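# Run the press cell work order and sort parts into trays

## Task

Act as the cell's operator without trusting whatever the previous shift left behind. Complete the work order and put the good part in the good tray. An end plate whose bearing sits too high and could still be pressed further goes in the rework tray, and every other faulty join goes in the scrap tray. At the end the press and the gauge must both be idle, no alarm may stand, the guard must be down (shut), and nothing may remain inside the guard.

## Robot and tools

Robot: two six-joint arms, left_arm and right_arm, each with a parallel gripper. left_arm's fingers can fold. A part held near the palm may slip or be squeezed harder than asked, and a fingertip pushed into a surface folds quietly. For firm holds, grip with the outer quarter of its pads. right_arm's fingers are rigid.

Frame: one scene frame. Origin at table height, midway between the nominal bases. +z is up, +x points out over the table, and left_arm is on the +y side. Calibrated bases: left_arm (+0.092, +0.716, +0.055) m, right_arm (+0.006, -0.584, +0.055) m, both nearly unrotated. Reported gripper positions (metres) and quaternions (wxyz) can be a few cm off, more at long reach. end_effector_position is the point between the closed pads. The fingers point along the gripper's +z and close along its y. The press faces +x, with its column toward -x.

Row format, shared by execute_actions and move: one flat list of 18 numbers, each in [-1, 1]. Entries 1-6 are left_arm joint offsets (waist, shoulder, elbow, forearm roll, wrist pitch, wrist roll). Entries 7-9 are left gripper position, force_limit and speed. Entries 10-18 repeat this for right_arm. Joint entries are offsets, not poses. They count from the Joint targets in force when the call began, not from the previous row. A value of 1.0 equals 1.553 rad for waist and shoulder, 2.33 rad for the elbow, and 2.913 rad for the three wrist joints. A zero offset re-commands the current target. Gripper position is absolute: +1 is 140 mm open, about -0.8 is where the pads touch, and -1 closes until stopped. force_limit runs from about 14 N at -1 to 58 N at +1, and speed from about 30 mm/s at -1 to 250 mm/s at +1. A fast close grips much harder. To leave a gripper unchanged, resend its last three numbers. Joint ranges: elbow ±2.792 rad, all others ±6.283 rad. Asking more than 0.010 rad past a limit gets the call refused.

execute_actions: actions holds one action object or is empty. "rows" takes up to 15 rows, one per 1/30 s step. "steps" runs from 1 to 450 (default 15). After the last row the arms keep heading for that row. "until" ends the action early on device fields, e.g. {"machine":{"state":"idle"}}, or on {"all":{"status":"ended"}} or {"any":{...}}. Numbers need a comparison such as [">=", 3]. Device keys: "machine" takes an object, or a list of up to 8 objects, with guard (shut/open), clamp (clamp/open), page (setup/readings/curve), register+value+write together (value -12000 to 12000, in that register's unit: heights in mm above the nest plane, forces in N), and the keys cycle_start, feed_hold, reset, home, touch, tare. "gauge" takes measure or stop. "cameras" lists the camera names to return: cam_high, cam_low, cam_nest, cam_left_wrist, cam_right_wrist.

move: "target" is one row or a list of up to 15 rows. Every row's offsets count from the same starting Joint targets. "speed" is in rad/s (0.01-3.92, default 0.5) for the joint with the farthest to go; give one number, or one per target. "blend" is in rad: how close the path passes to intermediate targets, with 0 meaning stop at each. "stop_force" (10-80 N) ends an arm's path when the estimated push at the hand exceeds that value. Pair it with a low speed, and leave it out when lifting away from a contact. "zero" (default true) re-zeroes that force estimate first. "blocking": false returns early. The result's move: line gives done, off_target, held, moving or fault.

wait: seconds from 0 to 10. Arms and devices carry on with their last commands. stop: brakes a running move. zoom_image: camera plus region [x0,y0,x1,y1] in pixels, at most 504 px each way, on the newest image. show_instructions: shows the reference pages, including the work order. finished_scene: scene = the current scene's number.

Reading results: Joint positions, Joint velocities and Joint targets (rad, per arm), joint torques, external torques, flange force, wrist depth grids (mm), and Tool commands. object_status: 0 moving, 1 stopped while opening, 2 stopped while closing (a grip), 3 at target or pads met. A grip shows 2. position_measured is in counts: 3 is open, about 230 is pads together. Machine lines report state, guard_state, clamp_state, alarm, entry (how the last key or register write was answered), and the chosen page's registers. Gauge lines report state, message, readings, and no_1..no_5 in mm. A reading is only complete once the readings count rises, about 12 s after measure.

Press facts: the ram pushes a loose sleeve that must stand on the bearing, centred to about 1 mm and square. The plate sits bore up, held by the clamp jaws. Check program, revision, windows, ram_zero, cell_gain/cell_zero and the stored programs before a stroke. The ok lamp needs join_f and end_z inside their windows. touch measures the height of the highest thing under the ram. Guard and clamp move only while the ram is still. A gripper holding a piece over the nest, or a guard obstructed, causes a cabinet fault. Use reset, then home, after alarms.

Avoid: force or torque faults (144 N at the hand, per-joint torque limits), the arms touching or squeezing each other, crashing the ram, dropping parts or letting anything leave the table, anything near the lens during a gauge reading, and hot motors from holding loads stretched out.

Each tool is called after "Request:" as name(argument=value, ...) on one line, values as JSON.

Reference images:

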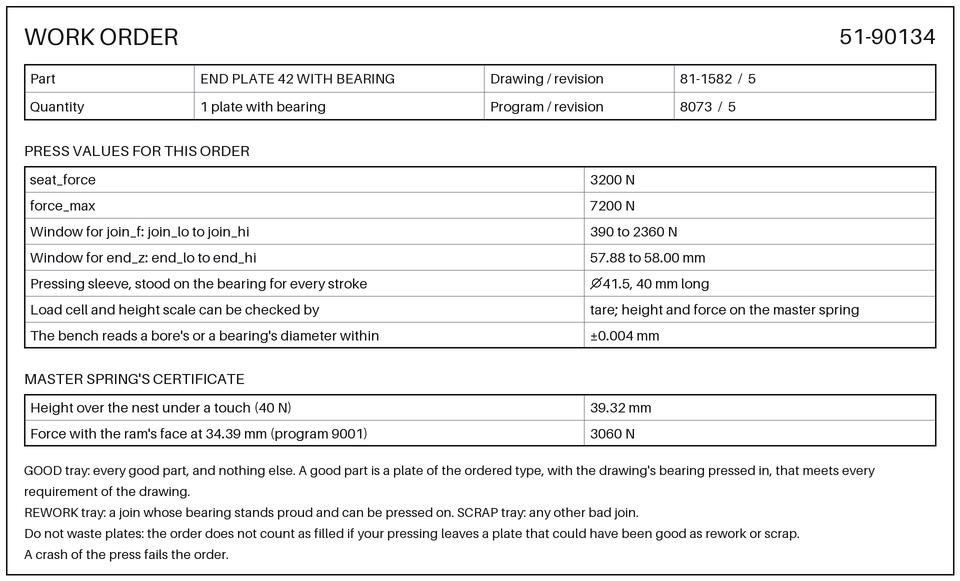

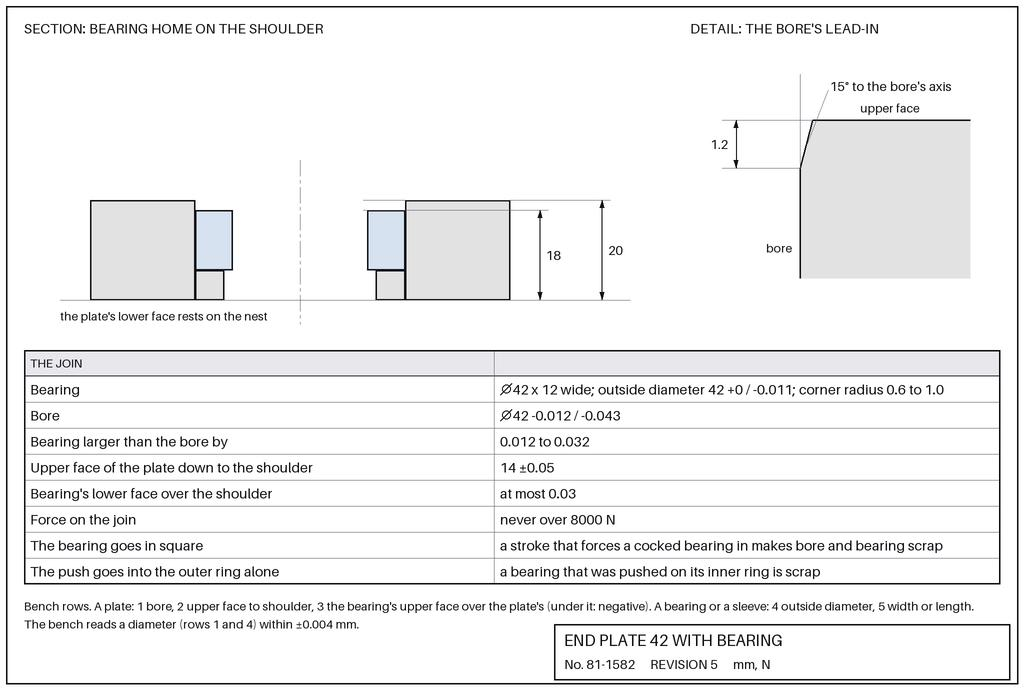

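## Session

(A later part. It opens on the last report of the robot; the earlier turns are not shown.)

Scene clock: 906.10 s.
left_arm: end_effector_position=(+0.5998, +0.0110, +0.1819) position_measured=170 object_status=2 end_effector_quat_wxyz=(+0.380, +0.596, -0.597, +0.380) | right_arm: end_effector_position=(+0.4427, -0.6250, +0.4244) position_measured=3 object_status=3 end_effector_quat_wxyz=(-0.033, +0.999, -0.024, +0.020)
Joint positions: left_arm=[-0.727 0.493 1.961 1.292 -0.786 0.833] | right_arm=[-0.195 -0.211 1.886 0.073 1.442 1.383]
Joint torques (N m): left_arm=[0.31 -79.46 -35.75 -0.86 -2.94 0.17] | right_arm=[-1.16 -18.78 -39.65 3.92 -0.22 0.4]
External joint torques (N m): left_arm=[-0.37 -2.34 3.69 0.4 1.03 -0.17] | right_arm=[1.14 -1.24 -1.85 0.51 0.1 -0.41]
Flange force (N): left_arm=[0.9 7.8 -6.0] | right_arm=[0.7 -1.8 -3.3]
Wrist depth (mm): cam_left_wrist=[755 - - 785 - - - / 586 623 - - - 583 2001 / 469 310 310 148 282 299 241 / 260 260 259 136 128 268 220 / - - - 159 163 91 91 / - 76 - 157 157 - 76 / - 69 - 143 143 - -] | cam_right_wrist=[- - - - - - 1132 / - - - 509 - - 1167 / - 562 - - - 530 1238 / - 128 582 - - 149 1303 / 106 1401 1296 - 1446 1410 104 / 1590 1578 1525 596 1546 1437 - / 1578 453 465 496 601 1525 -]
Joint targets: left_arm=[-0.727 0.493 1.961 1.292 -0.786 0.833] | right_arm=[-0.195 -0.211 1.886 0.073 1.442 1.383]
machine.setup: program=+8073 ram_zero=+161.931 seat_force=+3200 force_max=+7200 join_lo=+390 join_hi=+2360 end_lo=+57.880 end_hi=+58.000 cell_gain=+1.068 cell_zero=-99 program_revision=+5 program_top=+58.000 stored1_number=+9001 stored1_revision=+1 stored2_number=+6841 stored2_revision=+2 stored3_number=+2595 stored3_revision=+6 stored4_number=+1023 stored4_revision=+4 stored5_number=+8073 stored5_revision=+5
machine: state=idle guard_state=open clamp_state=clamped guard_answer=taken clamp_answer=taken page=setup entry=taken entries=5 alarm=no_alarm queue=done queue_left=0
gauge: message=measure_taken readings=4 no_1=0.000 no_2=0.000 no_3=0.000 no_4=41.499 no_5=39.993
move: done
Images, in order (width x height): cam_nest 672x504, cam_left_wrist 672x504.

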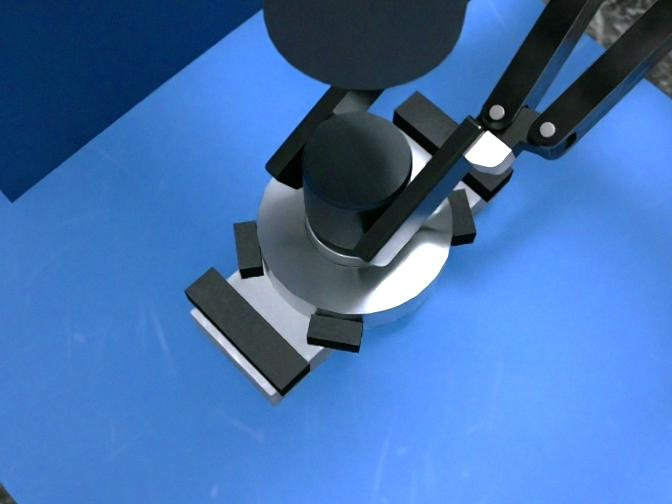

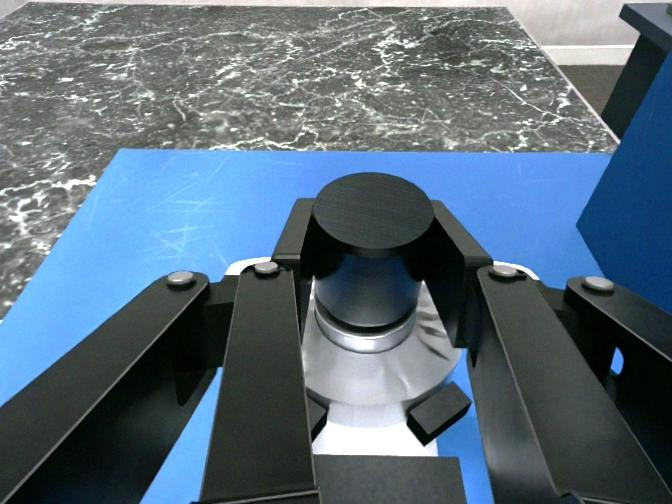

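Request:
move(target=[0,0.0088,0.0014,-0.0055,-0.002,0.0084,-1,0,-1,0,0,0,0,0,0,1,1,1], speed=0.01, stop_force=12, cameras=["cam_left_wrist","cam_nest"])

Request:
zoom_image(camera="cam_nest", region=[255, 100, 455, 300])

Request:
zoom_image(camera="cam_left_wrist", region=[270, 230, 470, 430])

Scene clock: 912.73 s.
left_arm: end_effector_position=(+0.5996, +0.0108, +0.1765) position_measured=170 object_status=2 end_effector_quat_wxyz=(+0.380, +0.595, -0.597, +0.380) | right_arm: end_effector_position=(+0.4427, -0.6250, +0.4244) position_measured=3 object_status=3 end_effector_quat_wxyz=(-0.033, +0.999, -0.024, +0.020)
Joint positions: left_arm=[-0.727 0.5 1.963 1.283 -0.79 0.847] | right_arm=[-0.195 -0.211 1.886 0.073 1.442 1.383]
Joint torques (N m): left_arm=[-2.17 -67.32 -30.87 0.59 0.45 0.14] | right_arm=[-1.1 -18.56 -39.75 3.93 -0.21 0.51]
External joint torques (N m): left_arm=[2.03 -14.37 -0.76 -1.02 -2.37 -0.14] | right_arm=[1.05 -1.16 -1.58 0.48 0.1 -0.52]
Flange force (N): left_arm=[10.4 9.6 -18.7] | right_arm=[0.4 -1.4 -2.8]
Wrist depth (mm): cam_left_wrist=[757 714 762 769 820 - - / - - 561 573 580 583 - / - 300 303 152 300 294 - / 253 261 121 135 128 260 - / - - - 157 160 91 91 / - 76 - 154 154 - 76 / - 69 - 139 139 - -] | cam_right_wrist=[490 513 - - 484 509 1115 / - - - - - 513 1173 / - 588 - - - 534 1238 / 594 148 582 - - 141 1266 / 106 1446 1465 - 1367 1342 104 / 1590 1578 1494 604 1474 1375 - / 1612 457 470 499 1525 1546 -]
Joint targets: left_arm=[-0.727 0.500 1.963 1.283 -0.790 0.847] | right_arm=[-0.195 -0.211 1.886 0.073 1.442 1.383]
machine.setup: program=+8073 ram_zero=+161.931 seat_force=+3200 force_max=+7200 join_lo=+390 join_hi=+2360 end_lo=+57.880 end_hi=+58.000 cell_gain=+1.068 cell_zero=-99 program_revision=+5 program_top=+58.000 stored1_number=+9001 stored1_revision=+1 stored2_number=+6841 stored2_revision=+2 stored3_number=+2595 stored3_revision=+6 stored4_number=+1023 stored4_revision=+4 stored5_number=+8073 stored5_revision=+5
machine: state=idle guard_state=open clamp_state=clamped guard_answer=taken clamp_answer=taken page=setup entry=taken entries=5 alarm=no_alarm queue=done queue_left=0
gauge: message=measure_taken readings=4 no_1=0.000 no_2=0.000 no_3=0.000 no_4=41.499 no_5=39.993
move: contact (left_arm)
Images, in order (width x height): cam_nest 672x504, cam_left_wrist 672x504.

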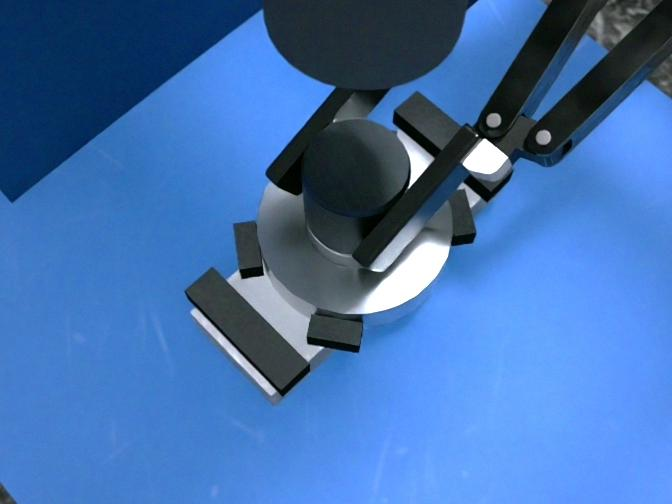

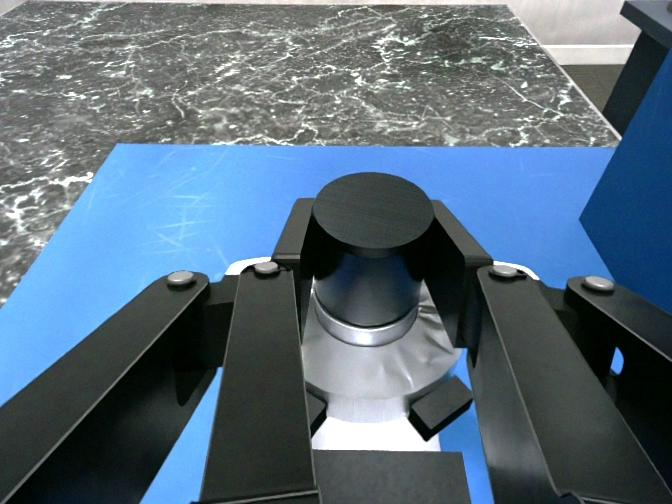

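Scaled by 2.520 from the camera's 672x504 image, which has a finer 960x720 frame.

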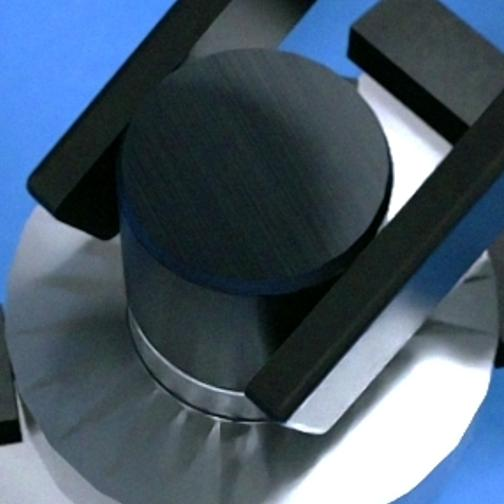

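Scaled by 2.520 from the camera's 672x504 image, which has a finer 960x720 frame.

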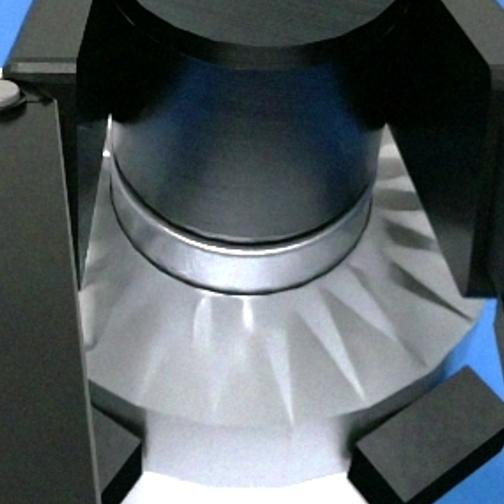

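Request:
execute_actions(actions=[{"rows":[[0,0,0,0,0,0,0.0,0,-1,0,0,0,0,0,0,1,1,1]],"steps":40}], cameras=["cam_left_wrist","cam_nest"])

Request:
zoom_image(camera="cam_nest", region=[255, 100, 455, 300])

Request:
zoom_image(camera="cam_left_wrist", region=[270, 230, 470, 430])

Scene clock: 918.70 s.
left_arm: end_effector_position=(+0.5996, +0.0108, +0.1765) position_measured=129 object_status=3 end_effector_quat_wxyz=(+0.380, +0.595, -0.597, +0.380) | right_arm: end_effector_position=(+0.4427, -0.6250, +0.4244) position_measured=3 object_status=3 end_effector_quat_wxyz=(-0.033, +0.999, -0.024, +0.020)
Joint positions: left_arm=[-0.727 0.5 1.963 1.283 -0.79 0.847] | right_arm=[-0.195 -0.211 1.886 0.073 1.442 1.383]
Joint torques (N m): left_arm=[0.01 -76.21 -33.11 -0.26 -2.06 -0.09] | right_arm=[-0.86 -18.58 -39.66 3.98 -0.17 0.54]
External joint torques (N m): left_arm=[-0.13 -5.35 1.72 -0.15 0.15 0.09] | right_arm=[0.81 -1.41 -1.95 0.46 0.04 -0.54]
Flange force (N): left_arm=[3.4 7.9 -7.6] | right_arm=[0.4 -0.8 -3.4]
Wrist depth (mm): cam_left_wrist=[711 806 - 752 699 787 - / 577 561 - 580 585 568 528 / - 300 299 146 291 302 246 / 244 260 134 135 142 244 237 / - 92 164 160 164 91 80 / - - 181 155 155 - - / - - - 135 138 - -] | cam_right_wrist=[513 483 - - 519 485 1161 / 526 - 526 520 511 - 1161 / - - - - - 529 1218 / - 128 - - 556 141 1296 / 106 1428 1465 - 1392 1392 104 / 1535 1556 1484 573 1474 1465 - / 1636 454 466 498 1556 1546 -]
Joint targets: left_arm=[-0.727 0.500 1.963 1.283 -0.790 0.847] | right_arm=[-0.195 -0.211 1.886 0.073 1.442 1.383]
machine.setup: program=+8073 ram_zero=+161.931 seat_force=+3200 force_max=+7200 join_lo=+390 join_hi=+2360 end_lo=+57.880 end_hi=+58.000 cell_gain=+1.068 cell_zero=-99 program_revision=+5 program_top=+58.000 stored1_number=+9001 stored1_revision=+1 stored2_number=+6841 stored2_revision=+2 stored3_number=+2595 stored3_revision=+6 stored4_number=+1023 stored4_revision=+4 stored5_number=+8073 stored5_revision=+5
machine: state=idle guard_state=open clamp_state=clamped guard_answer=taken clamp_answer=taken page=setup entry=taken entries=5 alarm=no_alarm queue=done queue_left=0
gauge: message=measure_taken readings=4 no_1=0.000 no_2=0.000 no_3=0.000 no_4=41.499 no_5=39.993
Images, in order (width x height): cam_nest 672x504, cam_left_wrist 672x504.

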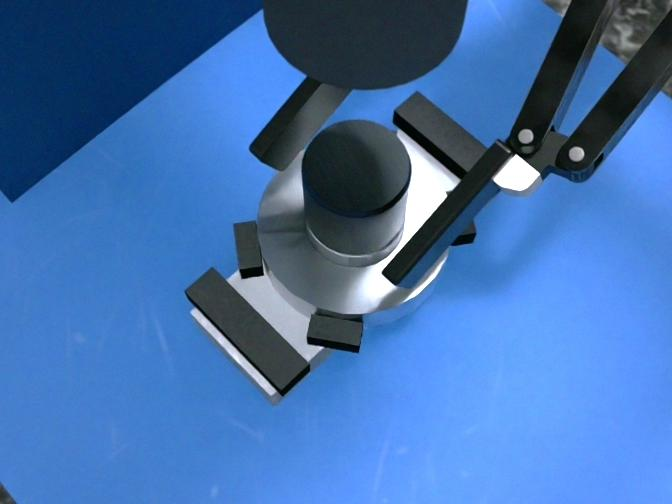

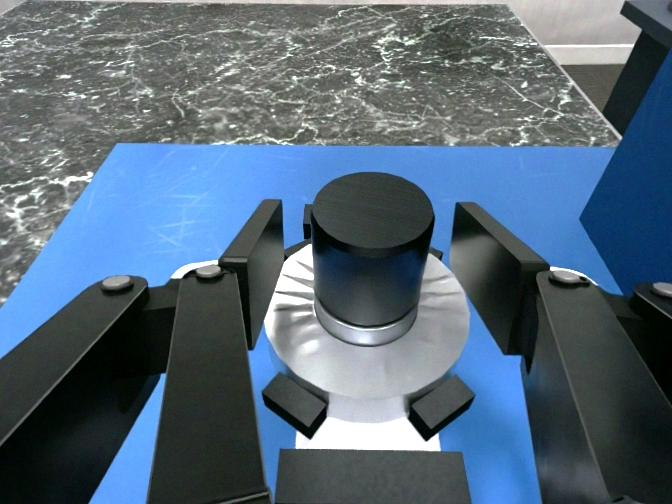

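Scaled by 2.520 from the camera's 672x504 image, which has a finer 960x720 frame.

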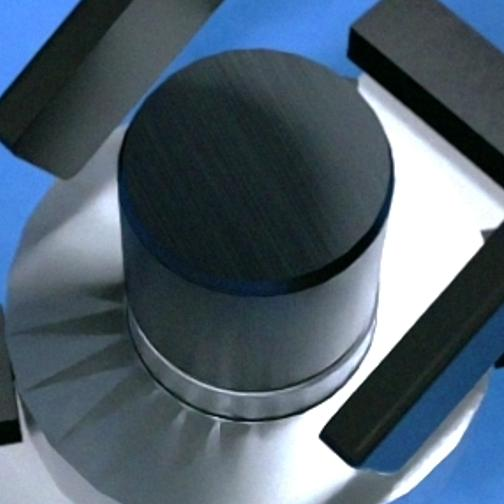

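Scaled by 2.520 from the camera's 672x504 image, which has a finer 960x720 frame.

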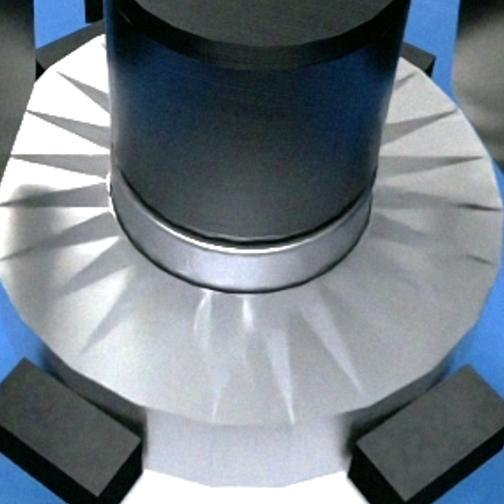

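Request:
move(target=[[0.0011,-0.0126,-0.0015,0.0081,0.0025,-0.0118,0.0,0,-1,0,0,0,0,0,0,1,1,1],[0.1876,-0.1542,0.0694,0.1046,-0.0608,-0.0461,0.0,0,-1,0,0,0,0,0,0,1,1,1],[0.3023,-0.1956,0.0848,0.1524,-0.1041,-0.0536,0.0,0,-1,0,0,0,0,0,0,1,1,1]], speed=[0.06,0.3,0.5], blend=[0.01,0.05,0], cameras=["cam_nest"])

Request:
zoom_image(camera="cam_nest", region=[255, 100, 455, 300])

Request:
execute_actions(actions=[{"machine":[{"guard":"shut"},{"page":"readings","touch":true}],"steps":450,"until":{"machine":{"queue":["!=","running"]}}}], cameras=["cam_nest"])

Request:
zoom_image(camera="cam_nest", region=[255, 100, 455, 300])

Scene clock: 928.73 s.
left_arm: end_effector_position=(+0.5996, +0.3180, +0.2798) position_measured=129 object_status=3 end_effector_quat_wxyz=(+0.380, +0.597, -0.596, +0.380) | right_arm: end_effector_position=(+0.4427, -0.6250, +0.4244) position_measured=3 object_status=3 end_effector_quat_wxyz=(-0.033, +0.999, -0.024, +0.020)
Joint positions: left_arm=[-0.258 0.197 2.16 1.726 -1.093 0.691] | right_arm=[-0.195 -0.211 1.886 0.073 1.442 1.383]
Joint torques (N m): left_arm=[-0.73 -49.83 -35.09 -1.94 -1.74 -0.15] | right_arm=[-1.16 -18.43 -39.87 3.97 -0.18 0.5]
External joint torques (N m): left_arm=[0.64 -4.29 1.47 -0.28 0.1 0.15] | right_arm=[1.11 -1.53 -1.67 0.47 0.06 -0.51]
Flange force (N): left_arm=[2.7 8.3 -3.9] | right_arm=[-0.1 -1.6 -3.0]
Wrist depth (mm): cam_left_wrist=[- - 871 1036 - - - / 724 801 582 450 583 - 329 / 651 613 465 441 470 392 390 / - 527 135 382 370 136 1514 / - 92 380 394 412 91 80 / - - - - - - - / - - - - - - -] | cam_right_wrist=[- - - - - - 1088 / - - - - - 512 1155 / - - - - - - 1205 / - 137 - 594 576 547 1259 / 106 1428 1455 - 1383 1375 104 / 1556 1535 1556 - 1474 1446 - / 1567 456 471 496 585 1567 -]
Joint targets: left_arm=[-0.258 0.197 2.161 1.727 -1.093 0.691] | right_arm=[-0.195 -0.211 1.886 0.073 1.442 1.383]
machine.setup: program=+8073 ram_zero=+161.931 seat_force=+3200 force_max=+7200 join_lo=+390 join_hi=+2360 end_lo=+57.880 end_hi=+58.000 cell_gain=+1.068 cell_zero=-99 program_revision=+5 program_top=+58.000 stored1_number=+9001 stored1_revision=+1 stored2_number=+6841 stored2_revision=+2 stored3_number=+2595 stored3_revision=+6 stored4_number=+1023 stored4_revision=+4 stored5_number=+8073 stored5_revision=+5
machine: state=idle guard_state=open clamp_state=clamped guard_answer=taken clamp_answer=taken page=setup entry=taken entries=5 alarm=no_alarm queue=done queue_left=0
gauge: message=measure_taken readings=4 no_1=0.000 no_2=0.000 no_3=0.000 no_4=41.499 no_5=39.993
move: done
Images, in order (width x height): cam_nest 672x504.

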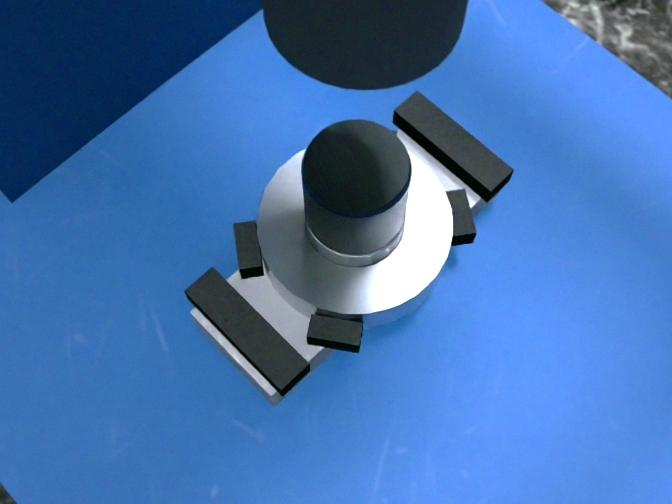

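Scaled by 2.520 from the camera's 672x504 image, which has a finer 960x720 frame.

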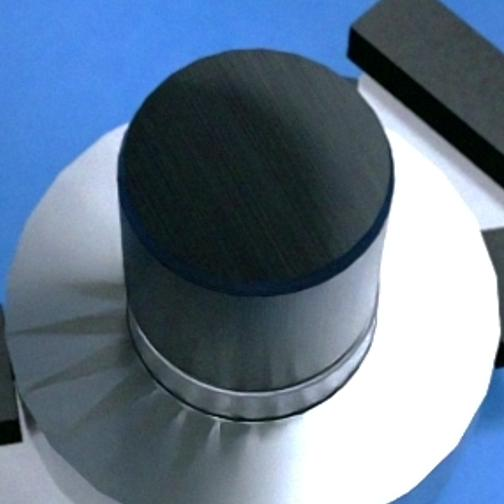

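Scene clock: 939.30 s.
left_arm: end_effector_position=(+0.5996, +0.3181, +0.2798) position_measured=129 object_status=3 end_effector_quat_wxyz=(+0.380, +0.597, -0.596, +0.380) | right_arm: end_effector_position=(+0.4427, -0.6250, +0.4244) position_measured=3 object_status=3 end_effector_quat_wxyz=(-0.033, +0.999, -0.024, +0.020)
Joint positions: left_arm=[-0.258 0.197 2.161 1.727 -1.093 0.691] | right_arm=[-0.195 -0.211 1.886 0.073 1.442 1.383]
Joint torques (N m): left_arm=[0.12 -49.9 -35.06 -1.97 -1.71 -0.15] | right_arm=[-0.81 -19.22 -39.85 3.89 -0.13 0.51]
External joint torques (N m): left_arm=[-0.18 -4.52 1.07 -0.27 0.08 0.15] | right_arm=[0.77 -0.67 -1.52 0.53 0.02 -0.51]
Flange force (N): left_arm=[4.0 8.3 -2.7] | right_arm=[1.1 -0.6 -2.5]
Wrist depth (mm): cam_left_wrist=[2460 - - - - 357 - / - - 570 440 576 351 - / - - 465 436 470 - 1663 / - 114 135 392 351 118 1458 / - 92 - 395 388 91 80 / - - - 402 392 - - / - - - - 349 - -] | cam_right_wrist=[- - - - - - 1110 / - - 524 518 515 513 1126 / - - 543 548 547 530 1245 / 539 148 - - 596 150 1259 / 106 1465 1418 - 1367 1401 104 / 1535 1504 1504 593 1474 1455 - / 1612 452 467 498 1546 1546 -]
Joint targets: left_arm=[-0.258 0.197 2.161 1.727 -1.093 0.691] | right_arm=[-0.195 -0.211 1.886 0.073 1.442 1.383]
Tool commands: left_gripper/position=+0.0 left_gripper/force_limit=+0.0 left_gripper/speed=-1.0 right_gripper/position=+1.0 right_gripper/force_limit=+1.0 right_gripper/speed=+1.0
machine.readings: force=+0 touch_z=+69.616 join_f=+2882 peak_f=+3059 end_z=+34.388 ok=+0 pos_z=+158.069 cycles=+2
machine: state=idle guard_state=shut clamp_state=clamped guard_answer=taken clamp_answer=taken page=readings entry=taken entries=6 alarm=no_alarm queue=done queue_left=0
gauge: message=measure_taken readings=4 no_1=0.000 no_2=0.000 no_3=0.000 no_4=41.499 no_5=39.993
Images, in order (width x height): cam_nest 672x504.

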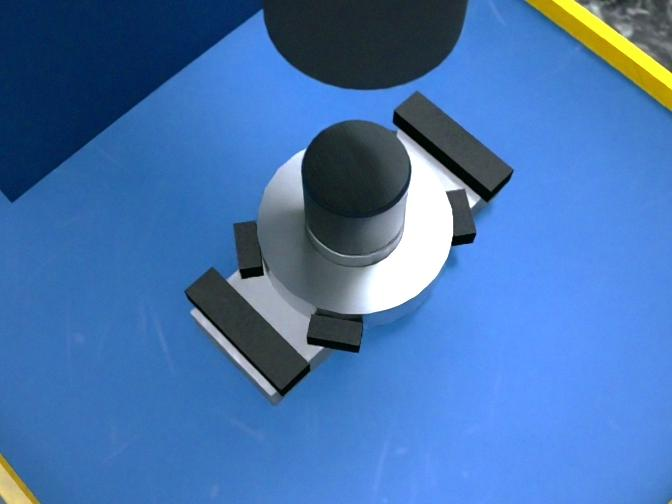

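Scaled by 2.520 from the camera's 672x504 image, which has a finer 960x720 frame.

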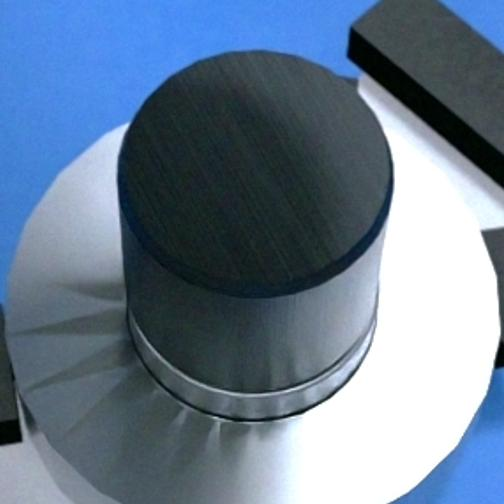

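Request:
execute_actions(actions=[{"machine":[{"page":"setup"},{"cycle_start":true}],"steps":450,"until":{"machine":{"queue":["!=","running"]}}}], cameras=["cam_nest"])

Request:
execute_actions(actions=[{"machine":{"page":"readings"},"steps":3}])

Request:
execute_actions(actions=[{"machine":{"page":"curve"},"steps":3}])

Scene clock: 954.17 s.
left_arm: end_effector_position=(+0.5996, +0.3181, +0.2798) position_measured=129 object_status=3 end_effector_quat_wxyz=(+0.380, +0.597, -0.596, +0.380) | right_arm: end_effector_position=(+0.4427, -0.6250, +0.4244) position_measured=3 object_status=3 end_effector_quat_wxyz=(-0.033, +0.999, -0.024, +0.020)
Joint positions: left_arm=[-0.258 0.197 2.161 1.727 -1.093 0.691] | right_arm=[-0.195 -0.211 1.886 0.073 1.442 1.383]
Joint torques (N m): left_arm=[-0.16 -49.82 -35.1 -1.98 -1.68 -0.15] | right_arm=[-1.16 -19.47 -39.56 3.93 -0.2 0.55]
External joint torques (N m): left_arm=[0.07 -4.05 1.65 -0.22 0.06 0.15] | right_arm=[1.12 -0.59 -2.08 0.52 0.07 -0.55]
Flange force (N): left_arm=[2.8 8.5 -2.9] | right_arm=[2.1 -1.3 -3.5]
Wrist depth (mm): cam_left_wrist=[1005 1193 - - - 331 297 / 787 769 580 538 - - - / 645 583 471 441 465 - 387 / 536 422 134 380 159 135 1514 / - 92 379 394 391 91 80 / - - - - 400 - - / - - - - 358 - -] | cam_right_wrist=[506 - - - 499 - 1121 / - - - - - - 1161 / 559 - - 565 547 - 1231 / - 137 - - 567 141 1252 / 106 1342 1446 - 1392 151 104 / 1567 1535 1474 547 1494 1465 - / 1624 455 466 495 1546 1556 -]
Joint targets: left_arm=[-0.258 0.197 2.161 1.727 -1.093 0.691] | right_arm=[-0.195 -0.211 1.886 0.073 1.442 1.383]
Tool commands: left_gripper/position=+0.0 left_gripper/force_limit=+0.0 left_gripper/speed=-1.0 right_gripper/position=+1.0 right_gripper/force_limit=+1.0 right_gripper/speed=+1.0
machine.setup: program=+8073 ram_zero=+161.931 seat_force=+3200 force_max=+7200 join_lo=+390 join_hi=+2360 end_lo=+57.880 end_hi=+58.000 cell_gain=+1.068 cell_zero=-99 program_revision=+5 program_top=+58.000 stored1_number=+9001 stored1_revision=+1 stored2_number=+6841 stored2_revision=+2 stored3_number=+2595 stored3_revision=+6 stored4_number=+1023 stored4_revision=+4 stored5_number=+8073 stored5_revision=+5
machine: state=done guard_state=shut clamp_state=clamped guard_answer=taken clamp_answer=taken page=setup entry=taken entries=7 alarm=no_alarm queue=done queue_left=0
gauge: message=measure_taken readings=4 no_1=0.000 no_2=0.000 no_3=0.000 no_4=41.499 no_5=39.993
Images, in order (width x height): cam_nest 672x504.

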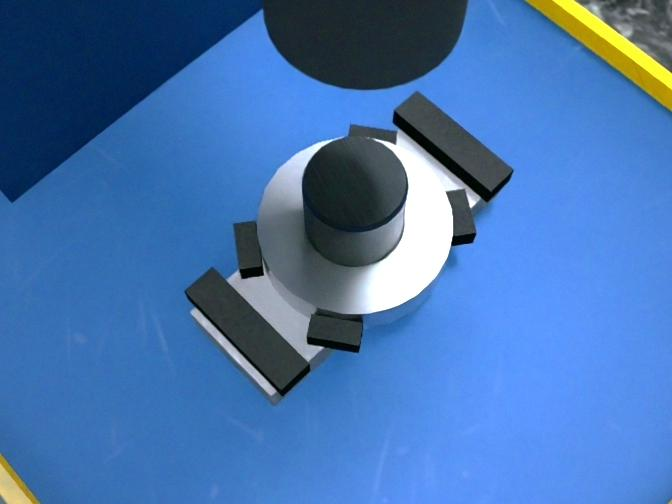

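Scene clock: 954.47 s.
left_arm: end_effector_position=(+0.5996, +0.3181, +0.2798) position_measured=129 object_status=3 end_effector_quat_wxyz=(+0.380, +0.597, -0.596, +0.380) | right_arm: end_effector_position=(+0.4427, -0.6250, +0.4244) position_measured=3 object_status=3 end_effector_quat_wxyz=(-0.033, +0.999, -0.024, +0.020)
Joint positions: left_arm=[-0.258 0.197 2.161 1.727 -1.093 0.691] | right_arm=[-0.195 -0.211 1.886 0.073 1.442 1.383]
Joint torques (N m): left_arm=[0.42 -49.61 -34.98 -1.95 -1.73 -0.07] | right_arm=[-1.37 -18.77 -39.84 3.95 -0.22 0.5]
External joint torques (N m): left_arm=[-0.48 -4.45 1.43 -0.27 0.09 0.07] | right_arm=[1.32 -1.17 -1.75 0.49 0.09 -0.5]
Flange force (N): left_arm=[4.0 9.0 -2.2] | right_arm=[0.7 -2.0 -3.1]
Wrist depth (mm): cam_left_wrist=[919 - 980 - - 351 301 / 785 738 590 444 - - 331 / - 452 471 433 469 - 405 / - 377 134 396 350 118 1514 / - 92 136 395 383 91 80 / - - - - - - - / - - - 375 319 - -] | cam_right_wrist=[- - 505 - - 486 1121 / - - - - - 508 1180 / - - 560 - 543 537 1245 / - 137 - - 569 150 1238 / 106 1437 1428 - 1350 1401 104 / 1535 1556 1636 553 1578 1474 - / 1612 457 470 497 1578 1578 -]
Joint targets: left_arm=[-0.258 0.197 2.161 1.727 -1.093 0.691] | right_arm=[-0.195 -0.211 1.886 0.073 1.442 1.383]
Tool commands: left_gripper/position=+0.0 left_gripper/force_limit=+0.0 left_gripper/speed=-1.0 right_gripper/position=+1.0 right_gripper/force_limit=+1.0 right_gripper/speed=+1.0
machine.readings: force=+0 touch_z=+69.616 join_f=+905 peak_f=+3547 end_z=+57.934 ok=+1 pos_z=+158.069 cycles=+3
machine: state=done guard_state=shut clamp_state=clamped guard_answer=taken clamp_answer=taken page=readings entry=taken entries=7 alarm=no_alarm queue=done queue_left=0
gauge: message=measure_taken readings=4 no_1=0.000 no_2=0.000 no_3=0.000 no_4=41.499 no_5=39.993

Scene clock: 954.77 s.
left_arm: end_effector_position=(+0.5996, +0.3181, +0.2798) position_measured=129 object_status=3 end_effector_quat_wxyz=(+0.380, +0.597, -0.596, +0.380) | right_arm: end_effector_position=(+0.4427, -0.6250, +0.4244) position_measured=3 object_status=3 end_effector_quat_wxyz=(-0.033, +0.999, -0.024, +0.020)
Joint positions: left_arm=[-0.258 0.197 2.161 1.727 -1.093 0.691] | right_arm=[-0.195 -0.211 1.886 0.073 1.442 1.383]
Joint torques (N m): left_arm=[0.5 -49.53 -34.95 -2.01 -1.68 -0.15] | right_arm=[-1.1 -19.05 -39.67 3.93 -0.18 0.49]
External joint torques (N m): left_arm=[-0.58 -4.52 1.21 -0.21 0.06 0.15] | right_arm=[1.04 -0.84 -1.84 0.51 0.05 -0.49]
Flange force (N): left_arm=[4.2 8.7 -2.2] | right_arm=[1.3 -1.3 -3.1]
Wrist depth (mm): cam_left_wrist=[2228 888 - 948 - 380 304 / - 878 - 582 576 383 317 / 609 - 480 436 471 - 1776 / - 391 135 405 349 118 1495 / - 92 382 397 391 91 80 / - - 400 416 - - - / - - 358 356 359 - -] | cam_right_wrist=[507 487 482 516 474 - 1110 / - 539 - - - - 1167 / - 556 527 - 526 - 1205 / - 148 - - 565 149 1288 / 106 1484 1428 - 1392 1401 104 / 1612 1546 1446 560 1455 1455 - / 1624 456 468 496 599 1578 -]
Joint targets: left_arm=[-0.258 0.197 2.161 1.727 -1.093 0.691] | right_arm=[-0.195 -0.211 1.886 0.073 1.442 1.383]
Tool commands: left_gripper/position=+0.0 left_gripper/force_limit=+0.0 left_gripper/speed=-1.0 right_gripper/position=+1.0 right_gripper/force_limit=+1.0 right_gripper/speed=+1.0
machine.curve: curve1_z=+71.200 curve1_f=-2 curve2_z=+69.314 curve2_f=+70 curve3_z=+67.429 curve3_f=+230 curve4_z=+65.543 curve4_f=+391 curve5_z=+63.657 curve5_f=+545 curve6_z=+61.771 curve6_f=+699 curve7_z=+59.886 curve7_f=+857 curve8_z=+58.000 curve8_f=+914
machine: state=done guard_state=shut clamp_state=clamped guard_answer=taken clamp_answer=taken page=curve entry=taken entries=7 alarm=no_alarm queue=done queue_left=0
gauge: message=measure_taken readings=4 no_1=0.000 no_2=0.000 no_3=0.000 no_4=41.499 no_5=39.993

Request:
execute_actions(actions=[{"machine":[{"guard":"open"},{"page":"setup"}],"steps":120,"until":{"machine":{"guard_state":"open"}}}])

Request:
move(target=[[-0.1144,0.041,-0.0156,-0.0479,0.0432,0.0074,0.1,0,-1,0,0,0,0,0,0,1,1,1],[-0.3008,0.1825,-0.0865,-0.1444,0.1065,0.0417,0.1,0,-1,0,0,0,0,0,0,1,1,1],[-0.302,0.2015,-0.0841,-0.1565,0.1026,0.0594,0.1,0,-1,0,0,0,0,0,0,1,1,1]], speed=[0.5,0.3,0.06], blend=[0.03,0.01,0], cameras=["cam_left_wrist","cam_nest"])

Request:
execute_actions(actions=[{"rows":[[0,0,0,0,0,0,-1,0,-1,0,0,0,0,0,0,1,1,1]],"steps":80}], cameras=["cam_left_wrist"])

Scene clock: 965.60 s.
left_arm: end_effector_position=(+0.5996, +0.3181, +0.2798) position_measured=129 object_status=3 end_effector_quat_wxyz=(+0.380, +0.597, -0.596, +0.380) | right_arm: end_effector_position=(+0.4427, -0.6250, +0.4244) position_measured=3 object_status=3 end_effector_quat_wxyz=(-0.033, +0.999, -0.024, +0.020)
Joint positions: left_arm=[-0.258 0.197 2.161 1.727 -1.093 0.691] | right_arm=[-0.195 -0.211 1.886 0.073 1.442 1.383]
Joint torques (N m): left_arm=[-0.33 -49.57 -35.1 -1.95 -1.69 -0.13] | right_arm=[-0.81 -19.11 -39.45 3.96 -0.19 0.54]
External joint torques (N m): left_arm=[0.26 -4.64 1.39 -0.27 0.05 0.12] | right_arm=[0.77 -0.92 -2.2 0.48 0.06 -0.54]
Flange force (N): left_arm=[3.5 8.8 -3.6] | right_arm=[1.5 -0.6 -3.8]
Wrist depth (mm): cam_left_wrist=[1098 960 956 1093 - - - / 829 787 565 427 577 - - / 620 647 471 441 474 - 1663 / - 392 134 393 159 118 1585 / - 92 380 393 393 91 80 / - - - 417 407 - - / - - - 357 - - -] | cam_right_wrist=[- - - 481 - - 1093 / - - 526 - - - 1161 / - - - - 536 - 1218 / - 127 - - - 141 1266 / 106 1418 1401 - 1392 1350 104 / - 1525 1437 555 1455 1455 - / - 451 468 498 1535 1546 -]
Joint targets: left_arm=[-0.258 0.197 2.161 1.727 -1.093 0.691] | right_arm=[-0.195 -0.211 1.886 0.073 1.442 1.383]
Tool commands: left_gripper/position=+0.0 left_gripper/force_limit=+0.0 left_gripper/speed=-1.0 right_gripper/position=+1.0 right_gripper/force_limit=+1.0 right_gripper/speed=+1.0
machine.curve: curve1_z=+71.200 curve1_f=-2 curve2_z=+69.314 curve2_f=+70 curve3_z=+67.429 curve3_f=+230 curve4_z=+65.543 curve4_f=+391 curve5_z=+63.657 curve5_f=+545 curve6_z=+61.771 curve6_f=+699 curve7_z=+59.886 curve7_f=+857 curve8_z=+58.000 curve8_f=+914
machine: state=done guard_state=open clamp_state=clamped guard_answer=taken clamp_answer=taken page=curve entry=taken entries=7 alarm=no_alarm queue=running queue_left=1
gauge: message=measure_taken readings=4 no_1=0.000 no_2=0.000 no_3=0.000 no_4=41.499 no_5=39.993

Scene clock: 968.13 s.
left_arm: end_effector_position=(+0.6002, +0.0106, +0.1705) position_measured=117 object_status=3 end_effector_quat_wxyz=(+0.381, +0.594, -0.597, +0.381) | right_arm: end_effector_position=(+0.4427, -0.6250, +0.4244) position_measured=3 object_status=3 end_effector_quat_wxyz=(-0.033, +0.999, -0.024, +0.020)
Joint positions: left_arm=[-0.727 0.51 1.965 1.271 -0.794 0.864] | right_arm=[-0.195 -0.211 1.886 0.073 1.442 1.383]
Joint torques (N m): left_arm=[0.57 -76.23 -32.59 -0.21 -2.08 -0.08] | right_arm=[-1.15 -19.38 -39.64 3.94 -0.14 0.44]
External joint torques (N m): left_arm=[-0.62 -6.3 1.19 -0.18 0.14 0.08] | right_arm=[1.12 -0.67 -1.92 0.49 0.02 -0.44]
Flange force (N): left_arm=[5.1 8.3 -7.7] | right_arm=[1.8 -1.6 -3.1]
Wrist depth (mm): cam_left_wrist=[- 701 743 755 752 - - / - 566 - - 565 532 560 / 421 293 291 292 292 281 217 / 244 252 133 140 144 140 232 / - 91 161 154 156 105 75 / - - 174 149 151 179 - / - - 167 130 132 - -] | cam_right_wrist=[- 487 - - - - 1132 / - 532 526 525 - 503 1186 / - - - - - 532 1218 / - 137 609 - 558 150 1266 / 106 1410 1410 - 1383 1375 104 / 1567 1535 1437 - 1437 1410 - / 1612 454 470 496 1590 1514 -]
Joint targets: left_arm=[-0.727 0.510 1.965 1.271 -0.794 0.864] | right_arm=[-0.195 -0.211 1.886 0.073 1.442 1.383]
machine.setup: program=+8073 ram_zero=+161.931 seat_force=+3200 force_max=+7200 join_lo=+390 join_hi=+2360 end_lo=+57.880 end_hi=+58.000 cell_gain=+1.068 cell_zero=-99 program_revision=+5 program_top=+58.000 stored1_number=+9001 stored1_revision=+1 stored2_number=+6841 stored2_revision=+2 stored3_number=+2595 stored3_revision=+6 stored4_number=+1023 stored4_revision=+4 stored5_number=+8073 stored5_revision=+5
machine: state=done guard_state=open clamp_state=clamped guard_answer=taken clamp_answer=taken page=setup entry=taken entries=7 alarm=no_alarm queue=done queue_left=0
gauge: message=measure_taken readings=4 no_1=0.000 no_2=0.000 no_3=0.000 no_4=41.499 no_5=39.993
move: done
Images, in order (width x height): cam_nest 672x504, cam_left_wrist 672x504.

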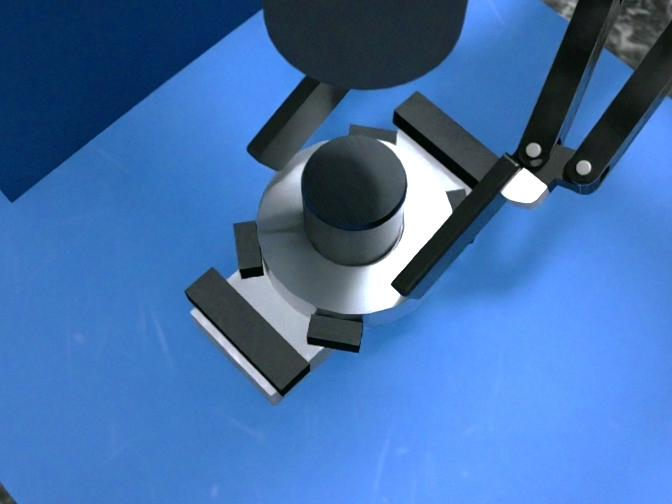

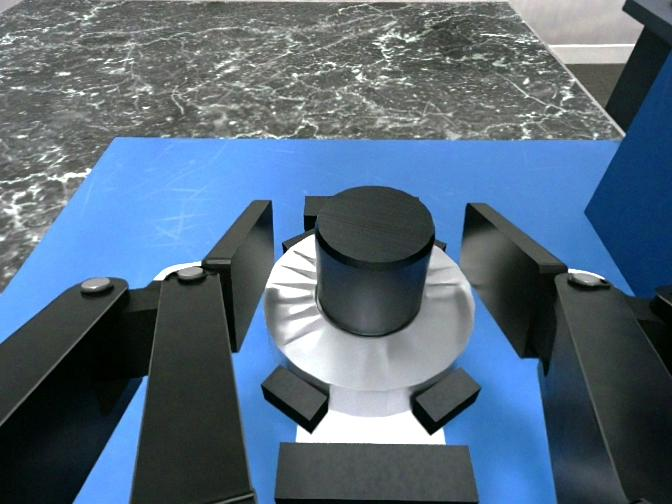

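Scene clock: 971.00 s.
left_arm: end_effector_position=(+0.6002, +0.0106, +0.1705) position_measured=170 object_status=2 end_effector_quat_wxyz=(+0.381, +0.595, -0.597, +0.381) | right_arm: end_effector_position=(+0.4427, -0.6250, +0.4244) position_measured=3 object_status=3 end_effector_quat_wxyz=(-0.033, +0.999, -0.024, +0.020)
Joint positions: left_arm=[-0.727 0.51 1.965 1.271 -0.794 0.864] | right_arm=[-0.195 -0.211 1.886 0.073 1.442 1.383]
Joint torques (N m): left_arm=[-1.77 -73.79 -32.15 0.01 -1.49 0.03] | right_arm=[-1.5 -19.41 -39.59 3.92 -0.19 0.48]
External joint torques (N m): left_arm=[1.7 -8.44 1.05 -0.4 -0.45 -0.03] | right_arm=[1.46 -0.62 -2.02 0.52 0.06 -0.49]
Flange force (N): left_arm=[5.7 7.5 -12.6] | right_arm=[2.1 -2.3 -3.3]
Wrist depth (mm): cam_left_wrist=[- 803 747 - 752 750 2207 / 602 598 583 - - - 573 / - 290 294 293 292 280 254 / 243 252 252 137 135 252 230 / - - - 153 152 91 91 / - 76 - 149 149 - 76 / - 69 - 132 135 - -] | cam_right_wrist=[- - - - - - 1121 / 537 - 514 - - - 1173 / - - - - - 534 1238 / - 127 - 569 573 139 1266 / 106 1418 1418 - 1401 1410 104 / 1525 1535 1525 587 1465 1455 - / 1590 456 470 491 1504 1546 -]
Joint targets: left_arm=[-0.727 0.510 1.965 1.271 -0.794 0.864] | right_arm=[-0.195 -0.211 1.886 0.073 1.442 1.383]
machine.setup: program=+8073 ram_zero=+161.931 seat_force=+3200 force_max=+7200 join_lo=+390 join_hi=+2360 end_lo=+57.880 end_hi=+58.000 cell_gain=+1.068 cell_zero=-99 program_revision=+5 program_top=+58.000 stored1_number=+9001 stored1_revision=+1 stored2_number=+6841 stored2_revision=+2 stored3_number=+2595 stored3_revision=+6 stored4_number=+1023 stored4_revision=+4 stored5_number=+8073 stored5_revision=+5
machine: state=done guard_state=open clamp_state=clamped guard_answer=taken clamp_answer=taken page=setup entry=taken entries=7 alarm=no_alarm queue=done queue_left=0
gauge: message=measure_taken readings=4 no_1=0.000 no_2=0.000 no_3=0.000 no_4=41.499 no_5=39.993
Images, in order (width x height): cam_left_wrist 672x504.

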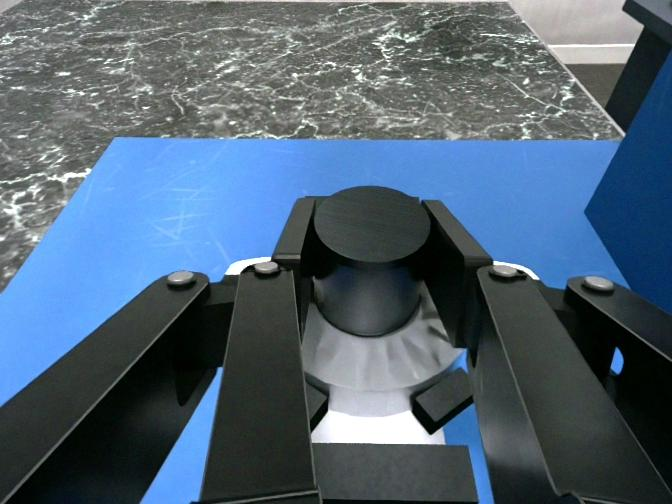

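Request:
move(target=[[0.0012,-0.0191,-0.0024,0.0122,0.0039,-0.0176,-1,0,-1,0,0,0,0,0,0,1,1,1],[0.1876,-0.1606,0.0685,0.1087,-0.0595,-0.0519,-1,0,-1,0,0,0,0,0,0,1,1,1],[0.5117,0.0354,0.0737,0.1915,-0.1422,0.0807,-1,0,-1,0,0,0,0,0,0,1,1,1]], speed=[0.1,0.4,0.5], blend=[0.02,0.03,0], cameras=["cam_left_wrist"])

Request:
move(target=[0,0.052,0,-0.0105,0.0067,0.0289,-1,0,-1,0,0,0,0,0,0,1,1,1], speed=0.03, stop_force=12, cameras=["cam_left_wrist"])

Scene clock: 984.57 s.
left_arm: end_effector_position=(+0.6581, +0.4895, +0.0857) position_measured=170 object_status=2 end_effector_quat_wxyz=(+0.380, +0.596, -0.596, +0.380) | right_arm: end_effector_position=(+0.4427, -0.6250, +0.4244) position_measured=3 object_status=3 end_effector_quat_wxyz=(-0.033, +0.999, -0.024, +0.020)
Joint positions: left_arm=[0.068 0.564 2.136 1.828 -1.208 1.099] | right_arm=[-0.195 -0.211 1.886 0.073 1.442 1.383]
Joint torques (N m): left_arm=[-0.02 -74.05 -24.47 -1.87 -3.63 -0.16] | right_arm=[-1.12 -19.08 -39.74 4.03 -0.2 0.5]
External joint torques (N m): left_arm=[-0.17 -3.8 2.65 0.31 1.34 0.16] | right_arm=[1.09 -0.86 -1.73 0.4 0.08 -0.5]
Flange force (N): left_arm=[6.0 8.6 -0.7] | right_arm=[1.1 -1.4 -3.0]
Wrist depth (mm): cam_left_wrist=[538 513 392 384 383 374 375 / - 396 416 - 414 392 406 / 308 295 328 155 287 302 - / 196 217 - 137 135 - - / - - - 153 155 91 93 / - 76 - 202 196 - 76 / - 69 - 178 182 - -] | cam_right_wrist=[- - 570 - 496 518 1132 / 549 - - - - 507 1167 / 562 - - - - - 1238 / - 128 - - - 141 1296 / 106 1446 1446 - 1418 1375 104 / - 1504 1535 575 1474 1474 - / 1567 454 466 497 1465 1556 -]
Joint targets: left_arm=[0.068 0.565 2.136 1.828 -1.208 1.099] | right_arm=[-0.195 -0.211 1.886 0.073 1.442 1.383]
machine.setup: program=+8073 ram_zero=+161.931 seat_force=+3200 force_max=+7200 join_lo=+390 join_hi=+2360 end_lo=+57.880 end_hi=+58.000 cell_gain=+1.068 cell_zero=-99 program_revision=+5 program_top=+58.000 stored1_number=+9001 stored1_revision=+1 stored2_number=+6841 stored2_revision=+2 stored3_number=+2595 stored3_revision=+6 stored4_number=+1023 stored4_revision=+4 stored5_number=+8073 stored5_revision=+5
machine: state=done guard_state=open clamp_state=clamped guard_answer=taken clamp_answer=taken page=setup entry=taken entries=7 alarm=no_alarm queue=done queue_left=0
gauge: message=measure_taken readings=4 no_1=0.000 no_2=0.000 no_3=0.000 no_4=41.499 no_5=39.993
move: done
Images, in order (width x height): cam_left_wrist 672x504.

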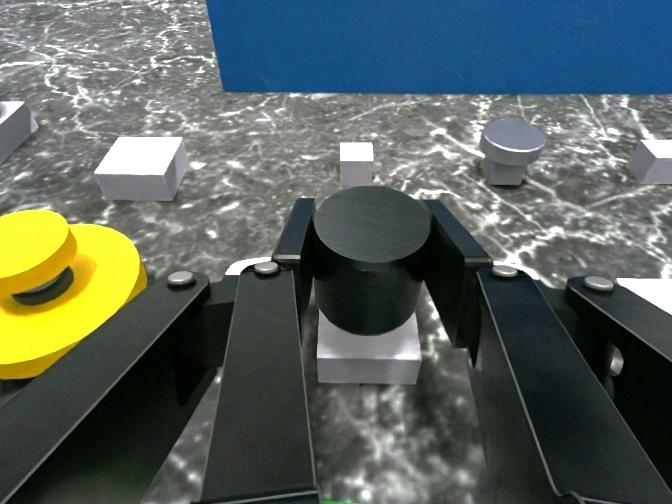

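Scene clock: 987.47 s.
left_arm: end_effector_position=(+0.6583, +0.4896, +0.0540) position_measured=170 object_status=2 end_effector_quat_wxyz=(+0.380, +0.596, -0.596, +0.381) | right_arm: end_effector_position=(+0.4427, -0.6250, +0.4244) position_measured=3 object_status=3 end_effector_quat_wxyz=(-0.033, +0.999, -0.024, +0.020)
Joint positions: left_arm=[0.068 0.62 2.136 1.807 -1.195 1.157] | right_arm=[-0.195 -0.211 1.886 0.073 1.442 1.383]
Joint torques (N m): left_arm=[-3.63 -61.42 -21.82 -1.11 5.66 -0.05] | right_arm=[-1.25 -19.04 -39.86 3.94 -0.17 0.44]
External joint torques (N m): left_arm=[3.56 -19.5 2.04 -0.24 -8.02 0.05] | right_arm=[1.22 -0.9 -1.58 0.49 0.05 -0.44]
Flange force (N): left_arm=[30.4 16.5 -23.9] | right_arm=[0.9 -1.9 -2.7]
Wrist depth (mm): cam_left_wrist=[- - 370 379 382 367 377 / - 294 326 328 - 274 306 / 199 267 264 156 - 260 276 / 174 213 222 137 135 223 - / - - - 154 155 91 91 / - 76 - - - - 76 / - 69 - - - - -] | cam_right_wrist=[512 - - - - - 1126 / - - - - - 484 1173 / - - - - 529 - 1245 / - 138 - - 581 141 1259 / 106 1446 1446 - 1410 1418 104 / 1578 1556 1504 551 1446 1428 - / 464 455 463 500 1535 1535 -]
Joint targets: left_arm=[0.068 0.620 2.136 1.807 -1.195 1.157] | right_arm=[-0.195 -0.211 1.886 0.073 1.442 1.383]
machine.setup: program=+8073 ram_zero=+161.931 seat_force=+3200 force_max=+7200 join_lo=+390 join_hi=+2360 end_lo=+57.880 end_hi=+58.000 cell_gain=+1.068 cell_zero=-99 program_revision=+5 program_top=+58.000 stored1_number=+9001 stored1_revision=+1 stored2_number=+6841 stored2_revision=+2 stored3_number=+2595 stored3_revision=+6 stored4_number=+1023 stored4_revision=+4 stored5_number=+8073 stored5_revision=+5
machine: state=done guard_state=open clamp_state=clamped guard_answer=taken clamp_answer=taken page=setup entry=taken entries=7 alarm=no_alarm queue=done queue_left=0
gauge: message=measure_taken readings=4 no_1=0.000 no_2=0.000 no_3=0.000 no_4=41.499 no_5=39.993
move: contact (left_arm); left_arm: the wrist roll is farthest, 0.026 rad from its target
Images, in order (width x height): cam_left_wrist 672x504.

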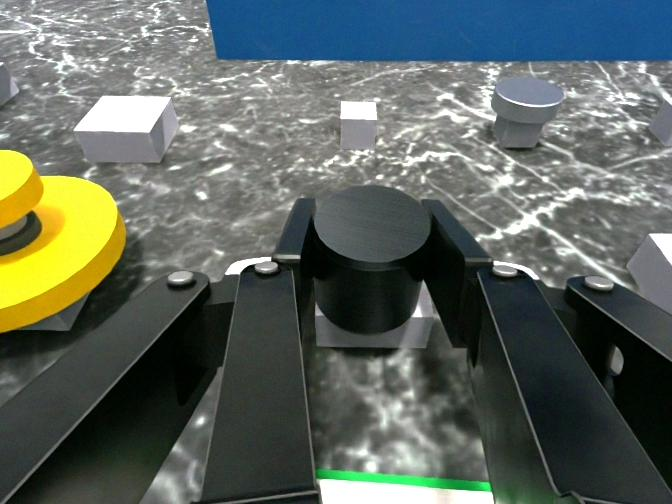

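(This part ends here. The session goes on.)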